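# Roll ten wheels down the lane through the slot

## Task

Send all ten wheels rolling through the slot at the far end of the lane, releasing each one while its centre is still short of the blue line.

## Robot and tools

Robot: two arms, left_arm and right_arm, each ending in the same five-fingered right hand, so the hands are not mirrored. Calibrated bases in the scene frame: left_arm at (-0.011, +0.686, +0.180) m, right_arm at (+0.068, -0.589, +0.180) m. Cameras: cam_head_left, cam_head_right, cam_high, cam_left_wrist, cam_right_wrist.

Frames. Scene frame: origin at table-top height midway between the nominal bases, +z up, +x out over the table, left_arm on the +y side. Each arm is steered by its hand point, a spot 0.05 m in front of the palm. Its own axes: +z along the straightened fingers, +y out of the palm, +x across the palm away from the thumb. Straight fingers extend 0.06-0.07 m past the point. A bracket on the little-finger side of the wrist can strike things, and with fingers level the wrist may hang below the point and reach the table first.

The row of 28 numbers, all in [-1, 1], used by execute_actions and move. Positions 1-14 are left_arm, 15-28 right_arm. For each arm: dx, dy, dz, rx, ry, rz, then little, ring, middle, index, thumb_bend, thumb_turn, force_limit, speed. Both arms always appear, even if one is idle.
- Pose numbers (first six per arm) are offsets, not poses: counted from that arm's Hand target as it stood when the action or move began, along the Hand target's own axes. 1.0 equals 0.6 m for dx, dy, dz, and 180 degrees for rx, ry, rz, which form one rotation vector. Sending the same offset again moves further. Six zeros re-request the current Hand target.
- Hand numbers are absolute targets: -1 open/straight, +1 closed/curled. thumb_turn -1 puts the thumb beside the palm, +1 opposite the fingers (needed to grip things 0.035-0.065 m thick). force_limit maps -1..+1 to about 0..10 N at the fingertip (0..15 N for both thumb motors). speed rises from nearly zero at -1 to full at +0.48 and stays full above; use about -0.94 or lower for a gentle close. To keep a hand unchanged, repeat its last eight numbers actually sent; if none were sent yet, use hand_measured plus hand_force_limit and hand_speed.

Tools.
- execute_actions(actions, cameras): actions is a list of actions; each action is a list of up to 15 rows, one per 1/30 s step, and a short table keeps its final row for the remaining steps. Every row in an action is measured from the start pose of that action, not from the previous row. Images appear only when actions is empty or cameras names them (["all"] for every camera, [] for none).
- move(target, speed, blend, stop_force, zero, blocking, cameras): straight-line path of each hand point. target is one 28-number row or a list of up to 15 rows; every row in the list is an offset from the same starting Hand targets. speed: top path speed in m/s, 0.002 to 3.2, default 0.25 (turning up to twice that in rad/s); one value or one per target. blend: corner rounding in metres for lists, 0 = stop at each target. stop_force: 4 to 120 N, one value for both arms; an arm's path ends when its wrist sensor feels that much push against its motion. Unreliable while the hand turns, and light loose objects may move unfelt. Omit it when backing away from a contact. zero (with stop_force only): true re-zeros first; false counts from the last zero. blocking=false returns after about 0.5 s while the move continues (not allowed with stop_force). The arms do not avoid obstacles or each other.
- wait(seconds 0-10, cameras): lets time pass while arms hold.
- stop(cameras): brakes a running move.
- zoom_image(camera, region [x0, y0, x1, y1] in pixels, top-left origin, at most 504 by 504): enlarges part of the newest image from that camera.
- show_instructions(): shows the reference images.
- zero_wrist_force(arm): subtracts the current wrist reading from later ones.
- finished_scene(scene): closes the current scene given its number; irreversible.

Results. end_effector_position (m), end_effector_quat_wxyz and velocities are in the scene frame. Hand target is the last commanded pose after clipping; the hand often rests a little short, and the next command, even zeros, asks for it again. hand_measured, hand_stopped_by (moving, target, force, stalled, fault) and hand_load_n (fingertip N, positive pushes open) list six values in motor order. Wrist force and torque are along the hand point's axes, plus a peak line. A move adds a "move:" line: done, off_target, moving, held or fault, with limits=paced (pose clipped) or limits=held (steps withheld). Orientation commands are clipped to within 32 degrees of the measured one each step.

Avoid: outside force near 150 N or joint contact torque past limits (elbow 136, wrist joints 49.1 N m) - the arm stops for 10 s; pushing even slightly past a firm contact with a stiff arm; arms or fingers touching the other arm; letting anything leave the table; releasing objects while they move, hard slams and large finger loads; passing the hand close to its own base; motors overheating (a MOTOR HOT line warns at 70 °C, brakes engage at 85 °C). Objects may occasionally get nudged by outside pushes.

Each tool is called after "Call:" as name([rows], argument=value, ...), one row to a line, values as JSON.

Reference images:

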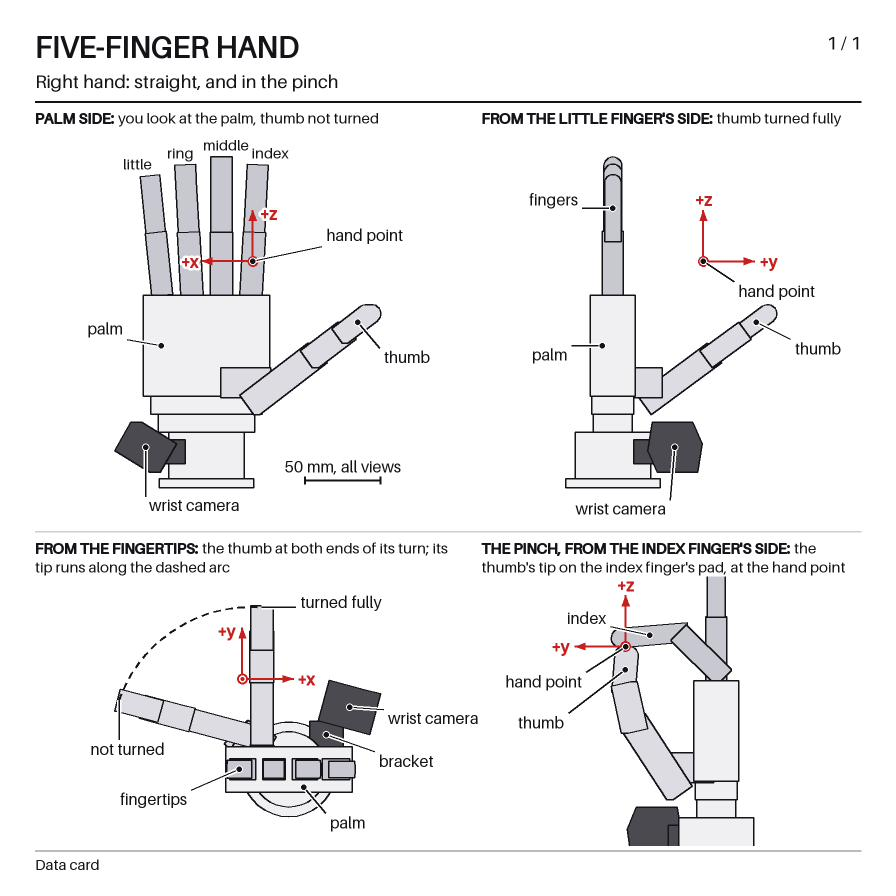

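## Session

Call:
execute_actions(actions=[])

Scene clock: 0.00 s.
left_arm: end_effector_position=(-0.0604, +1.2244, +0.8501) hand_measured=(-1.000, -1.000, -1.000, -1.000, -1.000, -1.000) hand_load_n=(+0.0, +0.0, +0.0, +0.0, +0.0, +0.0) hand_stopped_by=(target, target, target, target, target, target) hand_force_limit=0.00 hand_speed=-0.80 end_effector_quat_wxyz=(+0.124, -0.634, +0.761, +0.061) | right_arm: end_effector_position=(+0.1184, -1.1322, +0.6816) hand_measured=(-1.000, -1.000, -1.000, -1.000, -1.000, -1.000) hand_load_n=(+0.0, -0.5, +0.0, +0.0, +0.0, +0.0) hand_stopped_by=(target, target, target, target, target, target) hand_force_limit=0.00 hand_speed=-0.80 end_effector_quat_wxyz=(+0.024, +0.715, +0.698, +0.040)
Joint positions: left_arm=[1.233 -1.631 1.341 1.583 1.589 -1.748] | right_arm=[-1.977 -1.512 1.575 1.563 1.496 -1.955]
Joint velocities: within noise
Joint torques (N m): no reading
Motor temperatures (°C): left_arm=[22 28 20 27 30 29] | right_arm=[25 24 22 32 30 29]
Wrist force (N): no reading
Wrist torque (N m): no reading
Wrist force, peak (N): no reading
Hand target: left_arm -0.0604, +1.2244, +0.8501; +0.124, -0.634, +0.761, +0.061 | right_arm +0.1184, -1.1322, +0.6816; +0.024, +0.715, +0.698, +0.040

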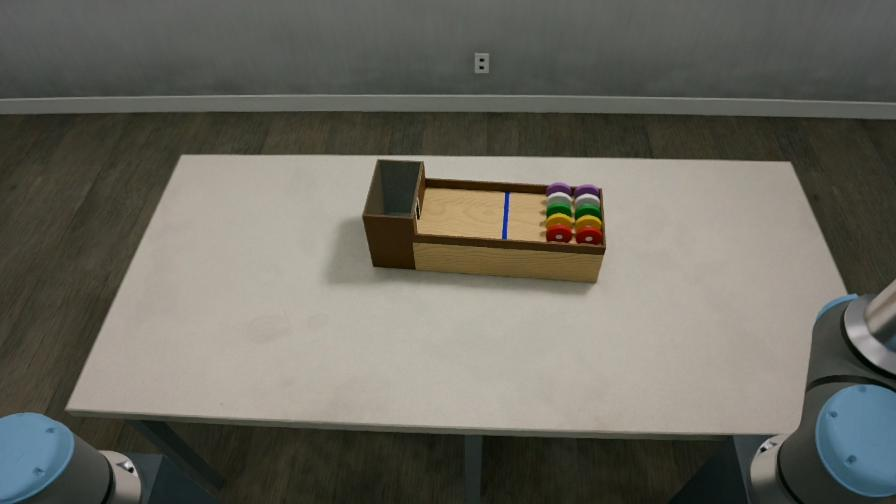

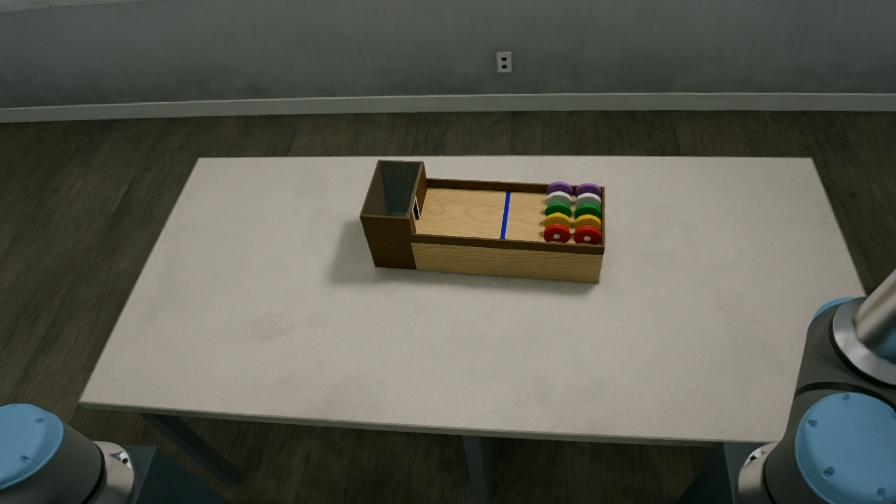

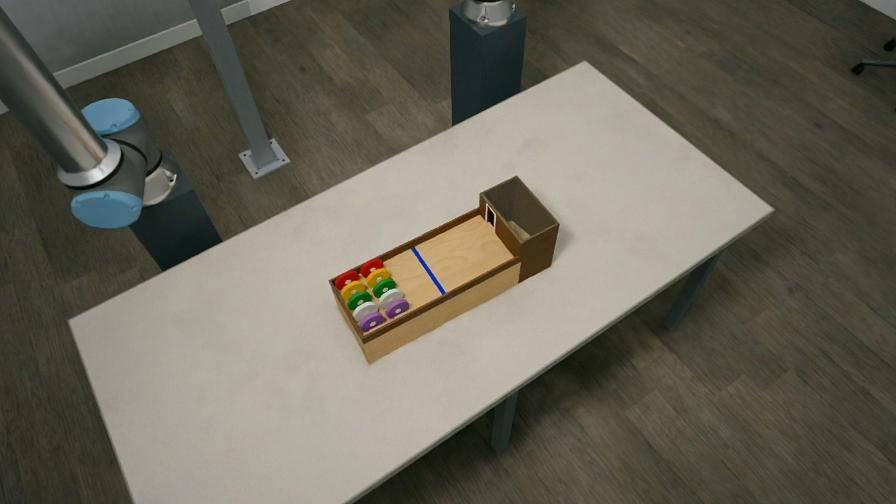

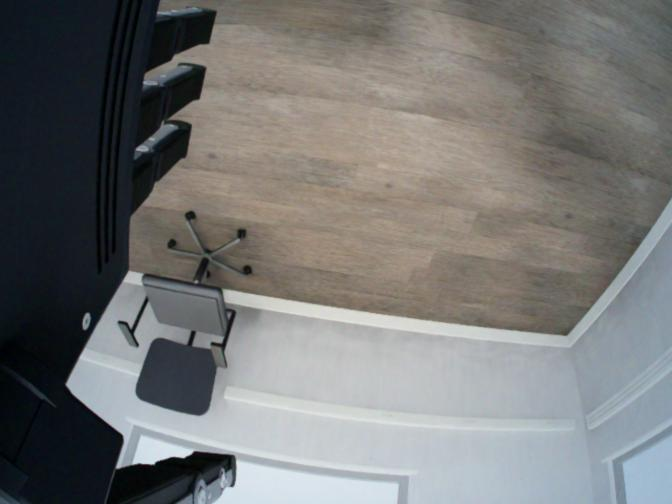

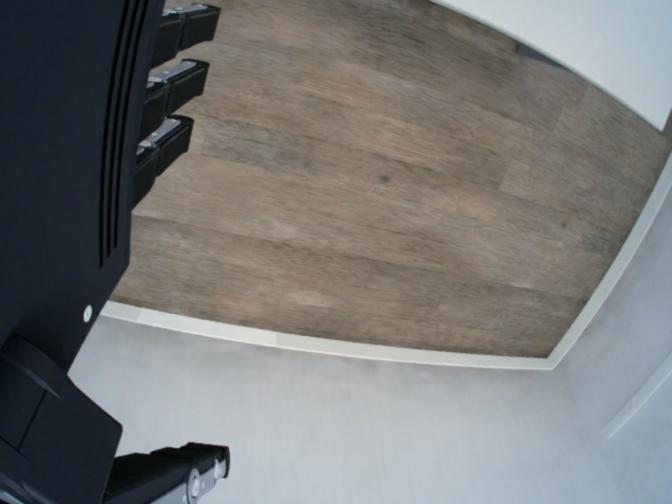

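Call:
move(target=[0,0,0,0,0,0,-1,-1,-1,-1,-1,-1,0,-0.8,0.436,0.805,0.184,0.0075,0.0286,-0.3157,-1,-1,-1,-1,-1,-1,0,-0.8], speed=0.6)

Scene clock: 5.27 s.
left_arm: end_effector_position=(-0.0604, +1.2244, +0.8501) hand_measured=(-1.000, -1.000, -1.000, -1.000, -1.000, -1.000) hand_load_n=(+0.0, +0.0, +0.0, +0.0, +0.0, +0.0) hand_stopped_by=(target, target, target, target, target, target) hand_force_limit=0.00 hand_speed=-0.80 end_effector_quat_wxyz=(+0.124, -0.634, +0.761, +0.061) | right_arm: end_effector_position=(+0.6154, -0.8808, +0.6211) hand_measured=(-1.000, -1.000, -1.000, -1.000, -1.000, -1.000) hand_load_n=(+0.0, +0.0, +0.0, +0.0, +0.0, +0.0) hand_stopped_by=(target, target, target, target, target, target) hand_force_limit=0.00 hand_speed=-0.80 end_effector_quat_wxyz=(+0.002, +0.295, +0.954, +0.046)
Joint positions: left_arm=[1.233 -1.631 1.341 1.583 1.589 -1.748] | right_arm=[-0.923 -1.373 1.522 1.472 1.494 -1.897]
Joint torques (N m): left_arm=[-1.38 -30.72 -35.82 3.47 -0.08 -0.08] | right_arm=[15.29 -46.94 -42.61 5.9 3.72 1.73]
Wrist force (N): left_arm=[0.2 -0.7 -0.1] | right_arm=[0.0 -0.8 -0.3]
Wrist torque (N m): left_arm=[-0.11 -0.02 -0.01] | right_arm=[-0.12 0.01 -0.14]
Wrist force, peak (N): left_arm=[0.7 -0.7 0.5] | right_arm=[-1.0 2.1 0.8]
Hand target: left_arm -0.0604, +1.2244, +0.8501; +0.124, -0.634, +0.761, +0.061 | right_arm +0.6155, -0.8808, +0.6211; +0.002, +0.295, +0.954, +0.046
Off the commanded pose: left_arm 0.000 m, 0 deg | right_arm 0.000 m, 0 deg.
move: done

Call:
move([
  [0,0,0,0,0,0,-1,-1,-1,-1,-1,-1,0,-0.8,0.3363,0.6067,0.3462,0.0074,0.0282,-0.3149,-1,-1,-1,-1,-1,-1,0,-0.8],
  [0,0,0,0,0,0,-1,-1,-1,-1,-1,-1,0,-0.8,0.5738,0.9958,0.689,0.303,-0.4973,-0.5378,-1,-1,-0.08,-0.08,-0.17,1,-0.4,0.3],
], speed=[0.5,0.5], blend=[0.05,0], cameras=["cam_right_wrist", "cam_head_left"])

Scene clock: 12.43 s.
left_arm: end_effector_position=(-0.0604, +1.2244, +0.8501) hand_measured=(-1.000, -1.000, -1.000, -1.000, -1.000, -1.000) hand_load_n=(-0.5, +0.0, +0.0, +0.0, -0.5, +0.0) hand_stopped_by=(target, target, target, target, target, target) hand_force_limit=0.00 hand_speed=-0.80 end_effector_quat_wxyz=(+0.124, -0.634, +0.761, +0.061) | right_arm: end_effector_position=(+0.6801, -0.1600, +0.2708) hand_measured=(-1.000, -1.000, -0.080, -0.080, -0.170, +1.000) hand_load_n=(+0.0, +0.0, +0.0, +0.0, +0.0, +0.0) hand_stopped_by=(target, target, target, target, target, target) hand_force_limit=-0.40 hand_speed=0.30 end_effector_quat_wxyz=(+0.491, -0.491, +0.510, -0.507)
Joint positions: left_arm=[1.233 -1.631 1.341 1.583 1.589 -1.748] | right_arm=[0.538 -1.229 2.247 -1.014 2.144 -3.137]
Joint torques (N m): left_arm=[-1.77 -30.25 -36.3 3.65 0.04 0.18] | right_arm=[-4.99 -42.83 -17.37 -3.75 -2.36 -2.44]
Wrist force (N): left_arm=[-0.1 -0.6 0.0] | right_arm=[0.3 2.4 -1.2]
Wrist torque (N m): left_arm=[-0.08 0.02 -0.02] | right_arm=[0.46 -0.03 0.42]
Wrist force, peak (N): left_arm=[-0.1 -0.5 0.8] | right_arm=[-0.3 2.9 -1.2]
Hand target: left_arm -0.0604, +1.2244, +0.8501; +0.124, -0.634, +0.761, +0.061 | right_arm +0.6801, -0.1600, +0.2708; +0.491, -0.491, +0.510, -0.507
Off the commanded pose: left_arm 0.000 m, 0 deg | right_arm 0.000 m, 0 deg.
move: done
Images, in order (width x height): cam_head_left 896x504, cam_right_wrist 672x504.

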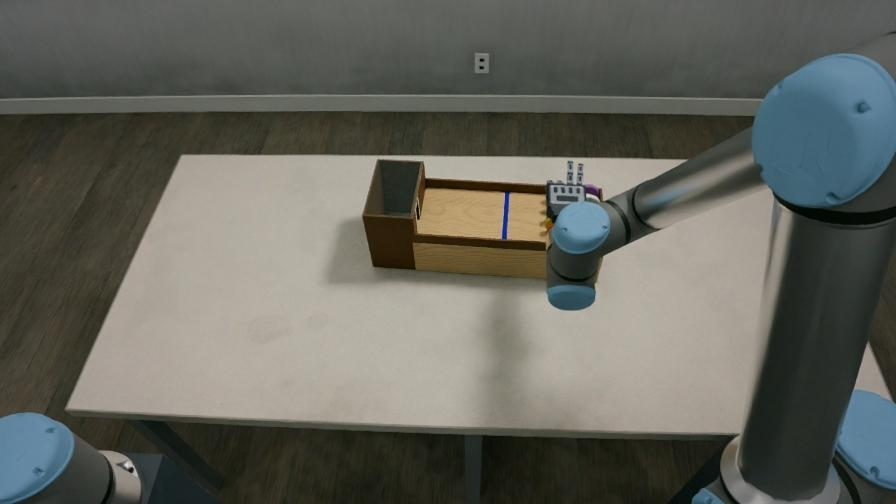

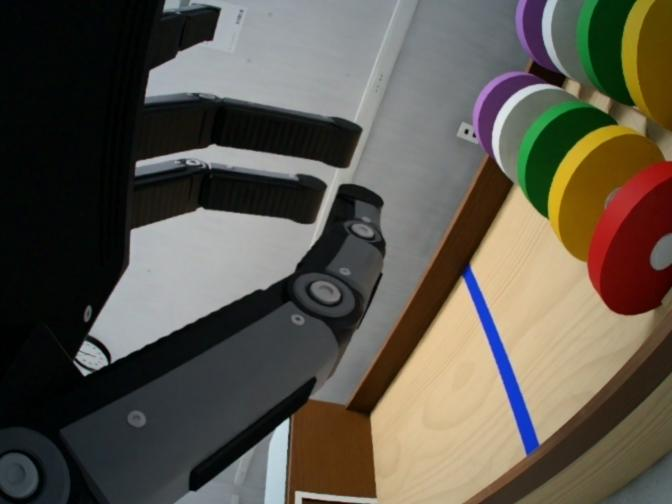

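Call:
move(target=[0,0,0,0,0,0,-1,-1,-1,-1,-1,-1,0,-0.8,-0.4002,0.0667,0.2362,0,0,0,-1,-1,-0.08,-0.08,-0.17,1,-0.4,0.3], speed=0.4, cameras=["cam_right_wrist"])

Scene clock: 17.93 s.
left_arm: end_effector_position=(-0.0604, +1.2244, +0.8501) hand_measured=(-1.000, -1.000, -1.000, -1.000, -1.000, -1.000) hand_load_n=(+0.0, +0.0, +0.0, +0.0, +0.0, +0.0) hand_stopped_by=(target, target, target, target, target, target) hand_force_limit=0.00 hand_speed=-0.80 end_effector_quat_wxyz=(+0.124, -0.634, +0.761, +0.061) | right_arm: end_effector_position=(+0.8302, +0.0748, +0.2309) hand_measured=(-1.000, -1.000, -0.080, -0.080, -0.170, +1.000) hand_load_n=(+0.0, +0.0, +0.0, +0.0, +0.0, +0.0) hand_stopped_by=(target, target, target, target, target, target) hand_force_limit=-0.40 hand_speed=0.30 end_effector_quat_wxyz=(+0.491, -0.491, +0.510, -0.507)
Joint positions: left_arm=[1.233 -1.631 1.341 1.583 1.589 -1.748] | right_arm=[0.7 -0.862 1.672 -0.806 2.306 -3.136]
Joint torques (N m): left_arm=[-1.82 -30.52 -36.29 3.52 -0.03 0.08] | right_arm=[12.48 -77.8 -36.81 1.43 3.84 1.56]
Wrist force (N): left_arm=[0.1 0.0 0.4] | right_arm=[0.3 1.7 -1.1]
Wrist torque (N m): left_arm=[-0.01 -0.02 0.02] | right_arm=[0.34 -0.04 0.04]
Wrist force, peak (N): left_arm=[-0.1 -1.1 0.1] | right_arm=[2.1 1.9 -2.3]
Hand target: left_arm -0.0604, +1.2244, +0.8501; +0.124, -0.634, +0.761, +0.061 | right_arm +0.8303, +0.0749, +0.2309; +0.491, -0.491, +0.510, -0.507
Off the commanded pose: left_arm 0.000 m, 0 deg | right_arm 0.000 m, 0 deg.
move: done
Images, in order (width x height): cam_right_wrist 672x504.

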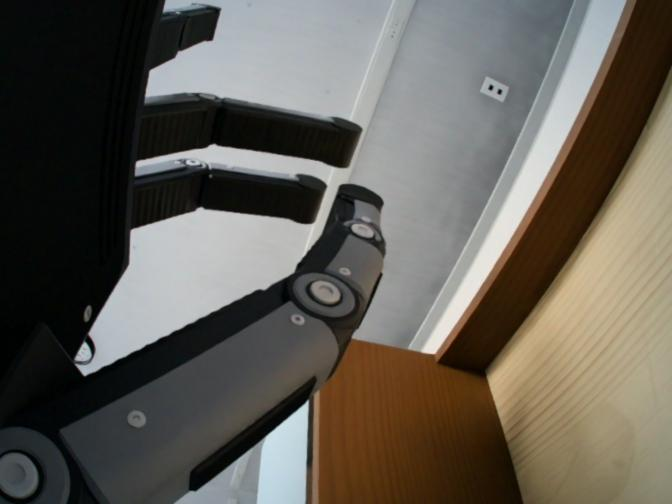

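Call:
zoom_image(camera="cam_head_left", region=[350, 140, 520, 290])

Call:
move(target=[0,0,0,0,0,0,-1,-1,-1,-1,-1,-1,0,-0.8,0,0,-0.15,0,0,0,-1,-1,-0.08,-0.08,-0.17,1,-0.4,0.3], speed=0.3, cameras=["cam_right_wrist", "cam_high"])

This scene's latest camera images include none from cam_head_left. They are from: cam_right_wrist. cam_head_left's image comes with the result of a call that names it in "cameras".

Scene clock: 19.33 s.
left_arm: end_effector_position=(-0.0604, +1.2244, +0.8501) hand_measured=(-1.000, -1.000, -1.000, -1.000, -1.000, -1.000) hand_load_n=(+0.0, +0.0, +0.0, +0.0, +0.0, +0.0) hand_stopped_by=(target, target, target, target, target, target) hand_force_limit=0.00 hand_speed=-0.80 end_effector_quat_wxyz=(+0.124, -0.634, +0.761, +0.061) | right_arm: end_effector_position=(+0.7405, +0.0782, +0.2312) hand_measured=(-1.000, -1.000, -0.080, -0.080, -0.170, +1.000) hand_load_n=(+0.0, -0.5, +0.0, +0.0, +0.0, +0.0) hand_stopped_by=(target, target, target, target, target, target) hand_force_limit=-0.40 hand_speed=0.30 end_effector_quat_wxyz=(+0.491, -0.491, +0.510, -0.507)
Joint positions: left_arm=[1.233 -1.631 1.341 1.583 1.589 -1.748] | right_arm=[0.782 -0.917 1.783 -0.861 2.388 -3.136]
Joint torques (N m): left_arm=[-1.82 -30.38 -37.05 3.6 0.03 0] | right_arm=[13.61 -91.38 -23.63 -4.78 3.65 -2.44]
Wrist force (N): left_arm=[0.0 -0.3 0.0] | right_arm=[0.4 2.0 -1.2]
Wrist torque (N m): left_arm=[-0.03 0.01 -0.01] | right_arm=[0.38 -0.04 0.25]
Wrist force, peak (N): left_arm=[0.6 -0.7 0.4] | right_arm=[0.1 2.2 -2.6]
Hand target: left_arm -0.0604, +1.2244, +0.8501; +0.124, -0.634, +0.761, +0.061 | right_arm +0.7404, +0.0782, +0.2312; +0.491, -0.491, +0.510, -0.507
Off the commanded pose: left_arm 0.000 m, 0 deg | right_arm 0.000 m, 0 deg.
move: done
Images, in order (width x height): cam_high 896x504, cam_right_wrist 672x504.

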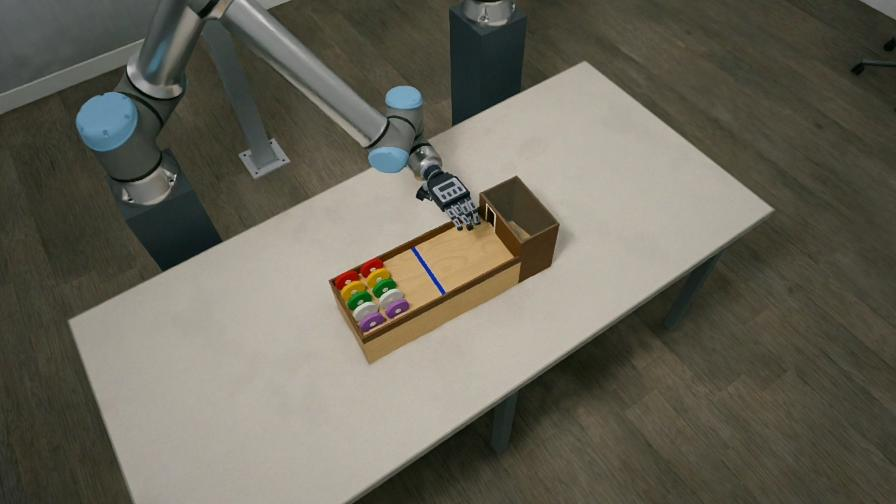

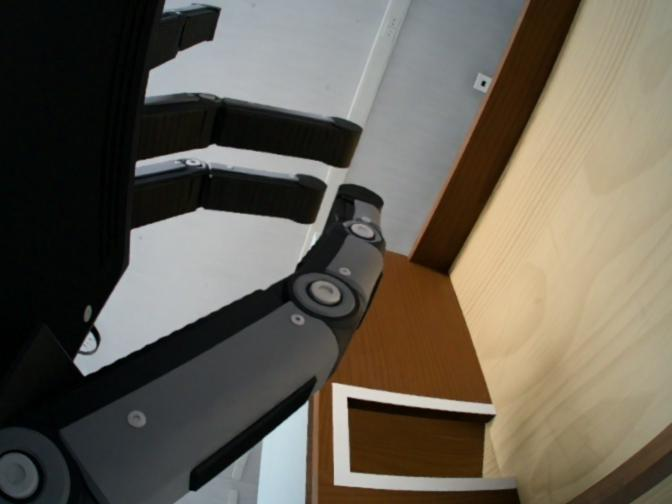

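Call:
move(target=[0,0,0,0,0,0,-1,-1,-1,-1,-1,-1,0,-0.8,0.4589,0.0187,-0.1074,0,0,0,-1,-1,-0.08,-0.08,-0.17,1,-0.4,0], speed=0.35, cameras=["cam_right_wrist"])

Scene clock: 24.07 s.
left_arm: end_effector_position=(-0.0604, +1.2244, +0.8501) hand_measured=(-1.000, -1.000, -1.000, -1.000, -1.000, -1.000) hand_load_n=(+0.0, +0.0, +0.0, +0.0, +0.0, -0.5) hand_stopped_by=(target, target, target, target, target, target) hand_force_limit=0.00 hand_speed=-0.80 end_effector_quat_wxyz=(+0.124, -0.634, +0.761, +0.061) | right_arm: end_effector_position=(+0.6660, -0.1946, +0.2195) hand_measured=(-1.000, -1.000, -0.080, -0.080, -0.170, +1.000) hand_load_n=(+0.0, +0.0, -0.5, +0.0, +0.5, +0.0) hand_stopped_by=(target, target, target, target, target, target) hand_force_limit=-0.40 hand_speed=0.00 end_effector_quat_wxyz=(+0.491, -0.491, +0.510, -0.508)
Joint positions: left_arm=[1.233 -1.631 1.341 1.583 1.589 -1.748] | right_arm=[0.491 -1.168 2.329 -1.157 2.097 -3.137]
Joint torques (N m): left_arm=[-0.92 -32.79 -36.8 3.44 0.17 0.24] | right_arm=[-2.63 -64.96 -13.78 -4.04 -3.25 -2.79]
Wrist force (N): left_arm=[0.1 -0.4 0.3] | right_arm=[0.5 1.8 -1.1]
Wrist torque (N m): left_arm=[-0.08 -0.02 0.00] | right_arm=[0.35 -0.07 0.42]
Wrist force, peak (N): left_arm=[0.2 -1.2 0.2] | right_arm=[1.9 2.5 -1.7]
Hand target: left_arm -0.0604, +1.2244, +0.8501; +0.124, -0.634, +0.761, +0.061 | right_arm +0.6660, -0.1946, +0.2195; +0.491, -0.491, +0.510, -0.507
Off the commanded pose: left_arm 0.000 m, 0 deg | right_arm 0.000 m, 0 deg.
move: done
Images, in order (width x height): cam_right_wrist 672x504.

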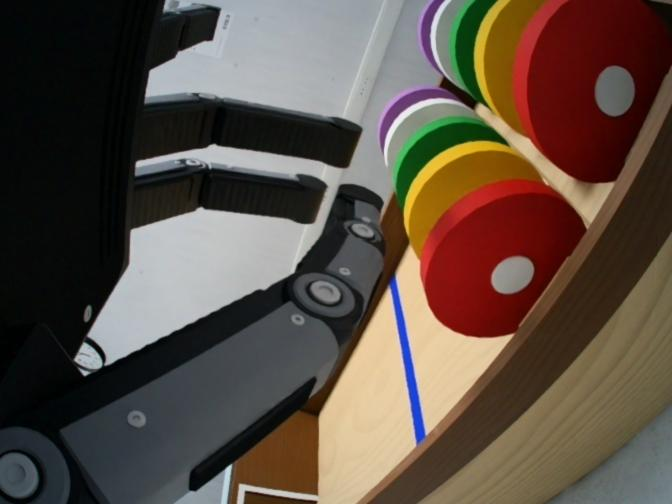

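Call:
move([
  [0,0,0,0,0,0,-1,-1,-1,-1,-1,-1,0,-0.8,-0.003,0.05,0.0015,0,0.0095,0,-1,-1,-0.08,-0.08,-0.17,1,-0.4,0],
  [0,0,0,0,0,0,-1,-1,-1,-1,-1,-1,0,-0.8,-0.003,0.105,0.0015,0,0.0095,0,-1,-1,-0.08,-0.08,-0.17,1,-0.4,0],
], speed=[0.15,0.03], stop_force=5, cameras=["cam_right_wrist"])

Call:
move(target=[0,0,0,0,0,0,-1,-1,-1,-1,-1,-1,0,-0.8,0,0,0,0,0,0,-1,-1,0.35,0.35,0.3,1,-0.4,-0.93], cameras=["cam_right_wrist"])

Scene clock: 29.00 s.
left_arm: end_effector_position=(-0.0604, +1.2244, +0.8501) hand_measured=(-1.000, -1.000, -1.000, -1.000, -1.000, -1.000) hand_load_n=(+0.0, +0.0, +0.0, +0.0, +0.0, +0.0) hand_stopped_by=(target, target, target, target, target, target) hand_force_limit=0.00 hand_speed=-0.80 end_effector_quat_wxyz=(+0.124, -0.634, +0.761, +0.061) | right_arm: end_effector_position=(+0.6667, -0.1927, +0.1585) hand_measured=(-1.000, -1.000, -0.080, -0.080, -0.168, +1.000) hand_load_n=(+0.0, +0.0, +0.0, +0.0, -4.5, -0.5) hand_stopped_by=(target, target, target, target, target, target) hand_force_limit=-0.40 hand_speed=0.00 end_effector_quat_wxyz=(+0.483, -0.483, +0.518, -0.515)
Joint positions: left_arm=[1.233 -1.631 1.341 1.583 1.589 -1.748] | right_arm=[0.509 -1.034 2.316 -1.278 2.145 -3.137]
Joint torques (N m): left_arm=[0.71 -31.5 -36.99 3.48 -0.09 -0.11] | right_arm=[7.62 -69.1 -6.44 1.14 2.61 -2.03]
Wrist force (N): left_arm=[0.1 -0.3 -0.1] | right_arm=[0.3 -1.0 -0.5]
Wrist torque (N m): left_arm=[-0.04 0.00 0.00] | right_arm=[0.36 -0.05 0.29]
Wrist force, peak (N): left_arm=[0.4 -1.0 0.2] | right_arm=[0.8 -6.9 -2.0]
Hand target: left_arm -0.0604, +1.2244, +0.8501; +0.124, -0.634, +0.761, +0.061 | right_arm +0.6667, -0.1927, +0.1585; +0.483, -0.483, +0.518, -0.515 (not the last commanded pose)
Off the commanded pose: left_arm 0.000 m, 0 deg | right_arm 0.002 m, 0 deg.
move: contact (right_arm); path passed 1 of 2 targets
Images, in order (width x height): cam_right_wrist 672x504.

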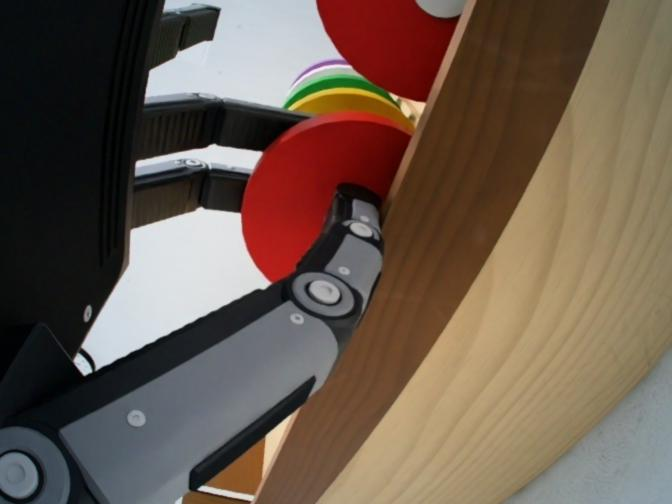

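Scene clock: 30.10 s.
left_arm: end_effector_position=(-0.0604, +1.2244, +0.8501) hand_measured=(-1.000, -1.000, -1.000, -1.000, -1.000, -1.000) hand_load_n=(+0.0, +0.0, +0.0, +0.0, +0.0, +0.0) hand_stopped_by=(target, target, target, target, target, target) hand_force_limit=0.00 hand_speed=-0.80 end_effector_quat_wxyz=(+0.124, -0.634, +0.761, +0.061) | right_arm: end_effector_position=(+0.6667, -0.1927, +0.1584) hand_measured=(-1.000, -1.000, +0.082, +0.070, -0.084, +1.000) hand_load_n=(+0.0, +0.0, +5.5, +4.0, +4.0, +1.0) hand_stopped_by=(target, target, force, force, force, target) hand_force_limit=-0.40 hand_speed=-0.93 end_effector_quat_wxyz=(+0.483, -0.483, +0.518, -0.515)
Joint positions: left_arm=[1.233 -1.631 1.341 1.583 1.589 -1.748] | right_arm=[0.509 -1.034 2.316 -1.278 2.145 -3.137]
Joint torques (N m): left_arm=[-0.73 -29.66 -37.22 3.55 -0.2 0.06] | right_arm=[1.39 -65.95 -13.27 -2.21 1.26 -1.93]
Wrist force (N): left_arm=[0.5 -0.2 -0.1] | right_arm=[0.3 2.4 -0.4]
Wrist torque (N m): left_arm=[-0.04 -0.07 0.03] | right_arm=[0.39 -0.07 0.33]
Wrist force, peak (N): left_arm=[0.8 -0.3 0.4] | right_arm=[0.7 2.2 -0.9]
Hand target: left_arm -0.0604, +1.2244, +0.8501; +0.124, -0.634, +0.761, +0.061 | right_arm +0.6667, -0.1927, +0.1585; +0.483, -0.483, +0.518, -0.515
Off the commanded pose: left_arm 0.000 m, 0 deg | right_arm 0.000 m, 0 deg.
move: done
Images, in order (width x height): cam_right_wrist 672x504.

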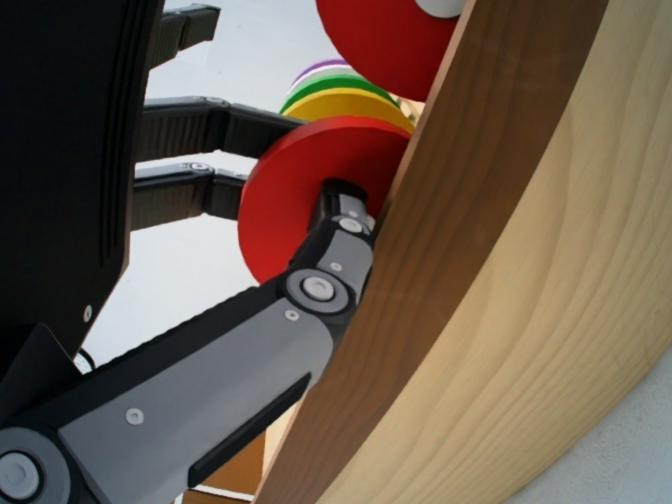

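Call:
move(target=[0,0,0,0,0,0,-1,-1,-1,-1,-1,-1,0,-0.8,0,-0.09,0,0,0,0,-1,-1,0.35,0.35,0.3,1,-0.4,-0.93], speed=0.12, cameras=["cam_right_wrist"])

Scene clock: 31.53 s.
left_arm: end_effector_position=(-0.0604, +1.2244, +0.8501) hand_measured=(-1.000, -1.000, -1.000, -1.000, -1.000, -1.000) hand_load_n=(+0.0, +0.0, +0.0, +0.0, -0.5, +0.0) hand_stopped_by=(target, target, target, target, target, target) hand_force_limit=0.00 hand_speed=-0.80 end_effector_quat_wxyz=(+0.124, -0.634, +0.761, +0.061) | right_arm: end_effector_position=(+0.6669, -0.1929, +0.2124) hand_measured=(-1.000, -1.000, +0.082, +0.070, -0.084, +1.000) hand_load_n=(+0.0, -0.5, +5.0, +4.0, +4.0, +1.0) hand_stopped_by=(target, target, force, force, force, target) hand_force_limit=-0.40 hand_speed=-0.93 end_effector_quat_wxyz=(+0.483, -0.483, +0.518, -0.515)
Joint positions: left_arm=[1.233 -1.631 1.341 1.583 1.589 -1.748] | right_arm=[0.508 -1.147 2.315 -1.165 2.144 -3.137]
Joint torques (N m): left_arm=[-0.22 -30.51 -37.82 3.8 -0.15 -0.24] | right_arm=[-8.86 -64.9 -25.27 0.07 -2.42 1.81]
Wrist force (N): left_arm=[0.0 -0.1 0.7] | right_arm=[0.3 2.2 -1.0]
Wrist torque (N m): left_arm=[-0.06 -0.02 0.01] | right_arm=[0.38 -0.05 0.24]
Wrist force, peak (N): left_arm=[0.6 -0.7 0.6] | right_arm=[0.6 3.1 -1.1]
Hand target: left_arm -0.0604, +1.2244, +0.8501; +0.124, -0.634, +0.761, +0.061 | right_arm +0.6669, -0.1929, +0.2125; +0.483, -0.483, +0.518, -0.515
Off the commanded pose: left_arm 0.000 m, 0 deg | right_arm 0.000 m, 0 deg.
move: done
Images, in order (width x height): cam_right_wrist 672x504.

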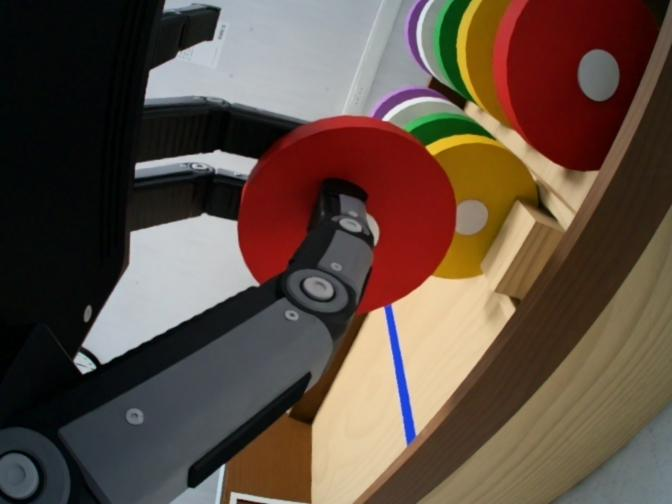

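Call:
move(target=[0,0,0,0,0,0,-1,-1,-1,-1,-1,-1,0,-0.8,-0.1609,0,0.045,0,0,0,-1,-1,0.35,0.35,0.3,1,-0.4,-0.93], speed=0.25, cameras=["cam_right_wrist", "cam_head_left", "cam_high"])

Scene clock: 32.87 s.
left_arm: end_effector_position=(-0.0604, +1.2244, +0.8501) hand_measured=(-1.000, -1.000, -1.000, -1.000, -1.000, -1.000) hand_load_n=(+0.0, +0.0, +0.0, +0.0, +0.0, +0.0) hand_stopped_by=(target, target, target, target, target, target) hand_force_limit=0.00 hand_speed=-0.80 end_effector_quat_wxyz=(+0.124, -0.634, +0.761, +0.061) | right_arm: end_effector_position=(+0.7002, -0.0984, +0.2126) hand_measured=(-1.000, -1.000, +0.082, +0.070, -0.084, +1.000) hand_load_n=(+0.0, +0.0, +5.0, +4.0, +4.0, +1.5) hand_stopped_by=(target, target, force, force, force, target) hand_force_limit=-0.40 hand_speed=-0.93 end_effector_quat_wxyz=(+0.483, -0.483, +0.518, -0.515)
Joint positions: left_arm=[1.233 -1.631 1.341 1.583 1.589 -1.748] | right_arm=[0.626 -1.058 2.127 -1.065 2.262 -3.136]
Joint torques (N m): left_arm=[-1.94 -31.9 -37.55 3.7 -0.19 -0.17] | right_arm=[12.5 -55.83 -25.82 1.24 3.69 1.8]
Wrist force (N): left_arm=[-0.2 -0.3 0.0] | right_arm=[0.6 2.2 -0.9]
Wrist torque (N m): left_arm=[-0.05 0.03 -0.02] | right_arm=[0.37 -0.09 0.09]
Wrist force, peak (N): left_arm=[0.2 -0.8 0.7] | right_arm=[1.9 2.3 -1.5]
Hand target: left_arm -0.0604, +1.2244, +0.8501; +0.124, -0.634, +0.761, +0.061 | right_arm +0.7002, -0.0983, +0.2126; +0.483, -0.483, +0.518, -0.515
Off the commanded pose: left_arm 0.000 m, 0 deg | right_arm 0.000 m, 0 deg.
move: done
Images, in order (width x height): cam_head_left 896x504, cam_high 896x504, cam_right_wrist 672x504.

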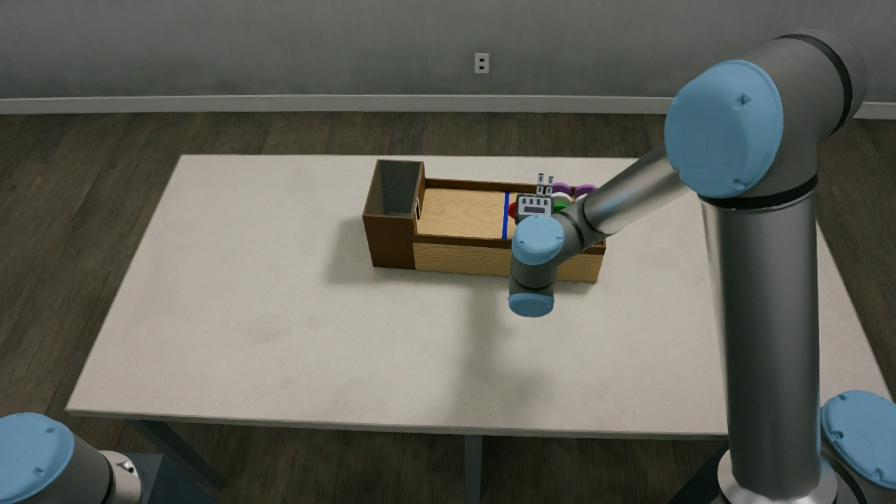

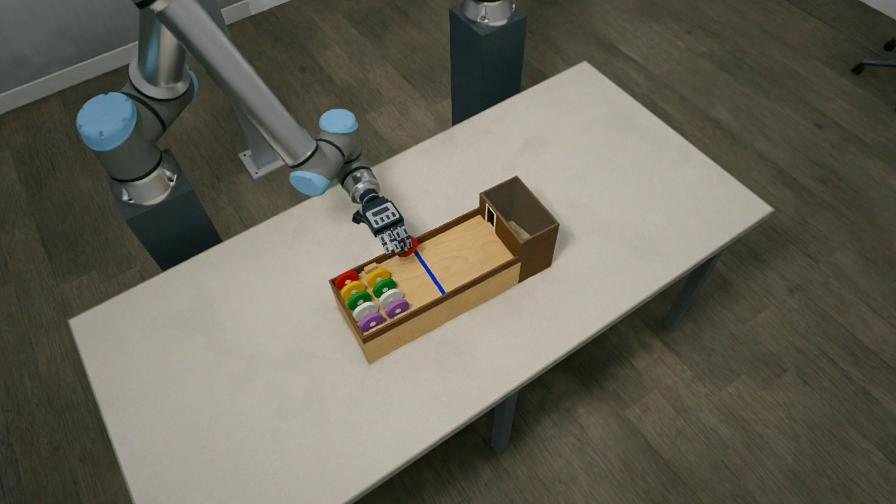

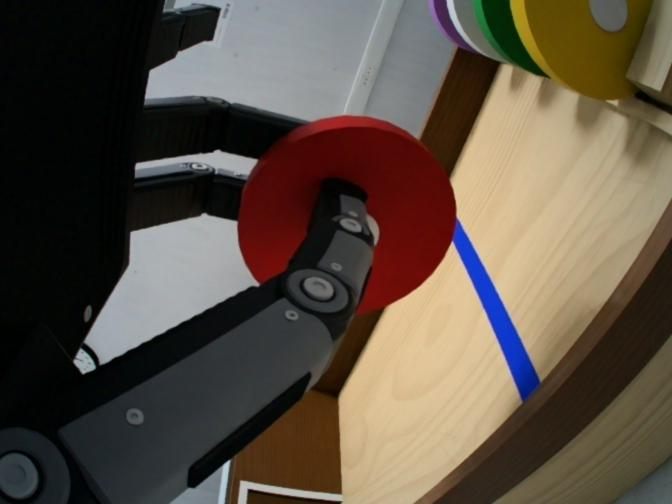

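Call:
move([
  [0,0,0,0,0,0,-1,-1,-1,-1,-1,-1,0,-0.8,0,0.078,0,0,0,0,-1,-1,0.35,0.35,0.3,1,-0.4,-0.93],
  [0,0,0,0,0,0,-1,-1,-1,-1,-1,-1,0,-0.8,0,0.098,0,0,0,0,-1,-1,0.35,0.35,0.3,1,-0.4,-0.93],
], speed=[0.12,0.012], stop_force=4, cameras=["cam_right_wrist"])

Scene clock: 35.47 s.
left_arm: end_effector_position=(-0.0604, +1.2244, +0.8501) hand_measured=(-1.000, -1.000, -1.000, -1.000, -1.000, -1.000) hand_load_n=(+0.0, +0.0, +0.0, +0.0, +0.0, +0.0) hand_stopped_by=(target, target, target, target, target, target) hand_force_limit=0.00 hand_speed=-0.80 end_effector_quat_wxyz=(+0.124, -0.634, +0.761, +0.061) | right_arm: end_effector_position=(+0.7000, -0.0982, +0.1585) hand_measured=(-1.000, -1.000, +0.082, +0.070, -0.084, +1.000) hand_load_n=(+0.0, +0.0, +5.0, +4.5, +3.0, +1.0) hand_stopped_by=(target, target, force, force, force, target) hand_force_limit=-0.40 hand_speed=-0.93 end_effector_quat_wxyz=(+0.483, -0.483, +0.518, -0.515)
Joint positions: left_arm=[1.233 -1.631 1.341 1.583 1.589 -1.748] | right_arm=[0.627 -0.964 2.128 -1.159 2.263 -3.136]
Joint torques (N m): left_arm=[-0.7 -31.25 -37.33 3.66 0.01 -0.16] | right_arm=[10.18 -79.28 -12.33 0.02 2.63 -2.18]
Wrist force (N): left_arm=[0.1 -0.6 0.1] | right_arm=[0.6 2.0 -1.0]
Wrist torque (N m): left_arm=[-0.10 -0.01 0.00] | right_arm=[0.35 -0.09 0.22]
Wrist force, peak (N): left_arm=[-0.6 -0.9 0.3] | right_arm=[1.3 -4.9 -1.7]
Hand target: left_arm -0.0604, +1.2244, +0.8501; +0.124, -0.634, +0.761, +0.061 | right_arm +0.7001, -0.0982, +0.1585; +0.483, -0.483, +0.518, -0.515 (not the last commanded pose)
Off the commanded pose: left_arm 0.000 m, 0 deg | right_arm 0.005 m, 0 deg.
move: contact (right_arm); path passed 1 of 2 targets
Images, in order (width x height): cam_right_wrist 672x504.

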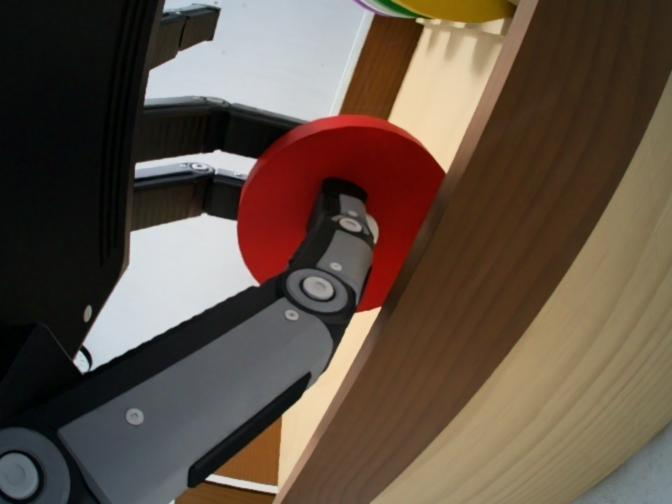

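Call:
move(target=[0,0,0,0,0,0,-1,-1,-1,-1,-1,-1,0,-0.8,0,-0.0008,0,0,-0.0078,0,-1,-1,0.35,0.35,0.3,1,-0.4,-0.93], speed=0.1)

Call:
move(target=[0,0,0,0,0,0,-1,-1,-1,-1,-1,-1,0,-0.8,0,0,0,0,0,0,-1,-1,-0.08,-0.08,-0.22,1,-0.4,-0.85])

Call:
move([
  [0,0,0,0,0,0,-1,-1,-1,-1,-1,-1,0,-0.8,0,-0.092,0,0,0,0,-1,-1,-0.08,-0.08,-0.22,1,-0.4,-0.85],
  [0,0,0,0,0,0,-1,-1,-1,-1,-1,-1,0,-0.8,0.0885,-0.092,-0.0318,0,0.0078,0,-1,-1,-1,0,0.5,1,-0.4,0.48],
], speed=[0.3,0.3], cameras=["cam_right_wrist"])

Scene clock: 36.87 s.
left_arm: end_effector_position=(-0.0604, +1.2244, +0.8501) hand_measured=(-1.000, -1.000, -1.000, -1.000, -1.000, -1.000) hand_load_n=(+0.0, +0.0, +0.0, +0.0, +0.0, +0.0) hand_stopped_by=(target, target, target, target, target, target) hand_force_limit=0.00 hand_speed=-0.80 end_effector_quat_wxyz=(+0.124, -0.634, +0.761, +0.061) | right_arm: end_effector_position=(+0.7001, -0.0982, +0.1590) hand_measured=(-1.000, -1.000, +0.082, +0.070, -0.084, +1.000) hand_load_n=(+0.0, +0.0, +5.0, +4.5, +3.0, +1.0) hand_stopped_by=(target, target, force, force, force, target) hand_force_limit=-0.40 hand_speed=-0.93 end_effector_quat_wxyz=(+0.489, -0.490, +0.512, -0.509)
Joint positions: left_arm=[1.233 -1.631 1.341 1.583 1.589 -1.748] | right_arm=[0.617 -0.969 2.138 -1.165 2.229 -3.136]
Joint torques (N m): left_arm=[-1.22 -30.41 -37.36 3.54 -0.09 -0.05] | right_arm=[-6.94 -79.23 -12.42 -4.56 -2.95 -2.8]
Wrist force (N): left_arm=[-0.1 -0.4 0.2] | right_arm=[0.4 2.4 -0.9]
Wrist torque (N m): left_arm=[-0.06 0.03 -0.01] | right_arm=[0.39 -0.07 0.28]
Wrist force, peak (N): left_arm=[-0.6 0.0 0.8] | right_arm=[0.6 2.6 -1.3]
Hand target: left_arm -0.0604, +1.2244, +0.8501; +0.124, -0.634, +0.761, +0.061 | right_arm +0.7001, -0.0982, +0.1590; +0.489, -0.490, +0.512, -0.509
Off the commanded pose: left_arm 0.000 m, 0 deg | right_arm 0.000 m, 0 deg.
move: done

Scene clock: 37.77 s.
left_arm: end_effector_position=(-0.0604, +1.2244, +0.8501) hand_measured=(-1.000, -1.000, -1.000, -1.000, -1.000, -1.000) hand_load_n=(+0.0, +0.0, +0.0, +0.0, +0.0, +0.0) hand_stopped_by=(target, target, target, target, target, target) hand_force_limit=0.00 hand_speed=-0.80 end_effector_quat_wxyz=(+0.124, -0.634, +0.761, +0.061) | right_arm: end_effector_position=(+0.7001, -0.0982, +0.1590) hand_measured=(-1.000, -1.000, -0.080, -0.080, -0.220, +1.000) hand_load_n=(+0.0, +0.0, +0.0, +0.0, +0.0, +0.0) hand_stopped_by=(target, target, target, target, target, target) hand_force_limit=-0.40 hand_speed=-0.85 end_effector_quat_wxyz=(+0.489, -0.490, +0.512, -0.509)
Joint positions: left_arm=[1.233 -1.631 1.341 1.583 1.589 -1.748] | right_arm=[0.617 -0.969 2.138 -1.165 2.228 -3.136]
Joint torques (N m): left_arm=[-0.93 -31.22 -38.01 3.54 0.13 -0.19] | right_arm=[-9.95 -76.76 -12.25 -4.05 -3.43 -2.95]
Wrist force (N): left_arm=[-0.1 -0.7 0.0] | right_arm=[0.5 1.9 -1.1]
Wrist torque (N m): left_arm=[-0.12 0.02 -0.03] | right_arm=[0.35 -0.08 0.28]
Wrist force, peak (N): left_arm=[0.5 -0.7 0.1] | right_arm=[0.5 2.4 -1.0]
Hand target: left_arm -0.0604, +1.2244, +0.8501; +0.124, -0.634, +0.761, +0.061 | right_arm +0.7001, -0.0982, +0.1590; +0.489, -0.490, +0.512, -0.509
Off the commanded pose: left_arm 0.000 m, 0 deg | right_arm 0.000 m, 0 deg.
move: done

Scene clock: 40.00 s.
left_arm: end_effector_position=(-0.0604, +1.2244, +0.8501) hand_measured=(-1.000, -1.000, -1.000, -1.000, -1.000, -1.000) hand_load_n=(+0.0, +0.0, +0.0, +0.0, +0.0, +0.0) hand_stopped_by=(target, target, target, target, target, target) hand_force_limit=0.00 hand_speed=-0.80 end_effector_quat_wxyz=(+0.124, -0.634, +0.761, +0.061) | right_arm: end_effector_position=(+0.6790, -0.1506, +0.2141) hand_measured=(-1.000, -1.000, -1.000, +0.000, +0.500, +1.000) hand_load_n=(+0.0, +0.0, -0.5, +0.0, +0.0, +0.0) hand_stopped_by=(target, target, target, target, target, target) hand_force_limit=-0.40 hand_speed=0.48 end_effector_quat_wxyz=(+0.483, -0.483, +0.518, -0.515)
Joint positions: left_arm=[1.233 -1.631 1.341 1.583 1.589 -1.748] | right_arm=[0.569 -1.113 2.236 -1.119 2.205 -3.137]
Joint torques (N m): left_arm=[-0.02 -31.64 -37.89 3.67 -0.11 0.12] | right_arm=[-8.26 -69.88 -14.73 -3.76 -3.42 -2.7]
Wrist force (N): left_arm=[0.6 -0.3 0.0] | right_arm=[0.4 2.1 -0.9]
Wrist torque (N m): left_arm=[-0.06 -0.10 0.03] | right_arm=[0.39 -0.07 0.23]
Wrist force, peak (N): left_arm=[0.3 -0.9 0.1] | right_arm=[0.6 2.8 -1.0]
Hand target: left_arm -0.0604, +1.2244, +0.8501; +0.124, -0.634, +0.761, +0.061 | right_arm +0.6790, -0.1506, +0.2141; +0.483, -0.483, +0.518, -0.515
Off the commanded pose: left_arm 0.000 m, 0 deg | right_arm 0.000 m, 0 deg.
move: done
Images, in order (width x height): cam_right_wrist 672x504.

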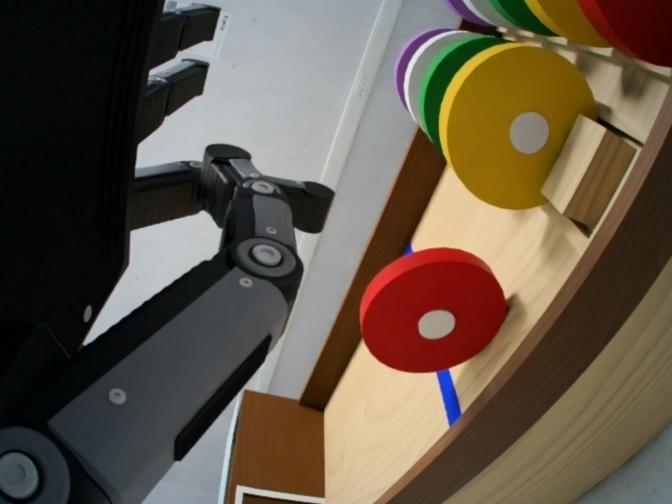

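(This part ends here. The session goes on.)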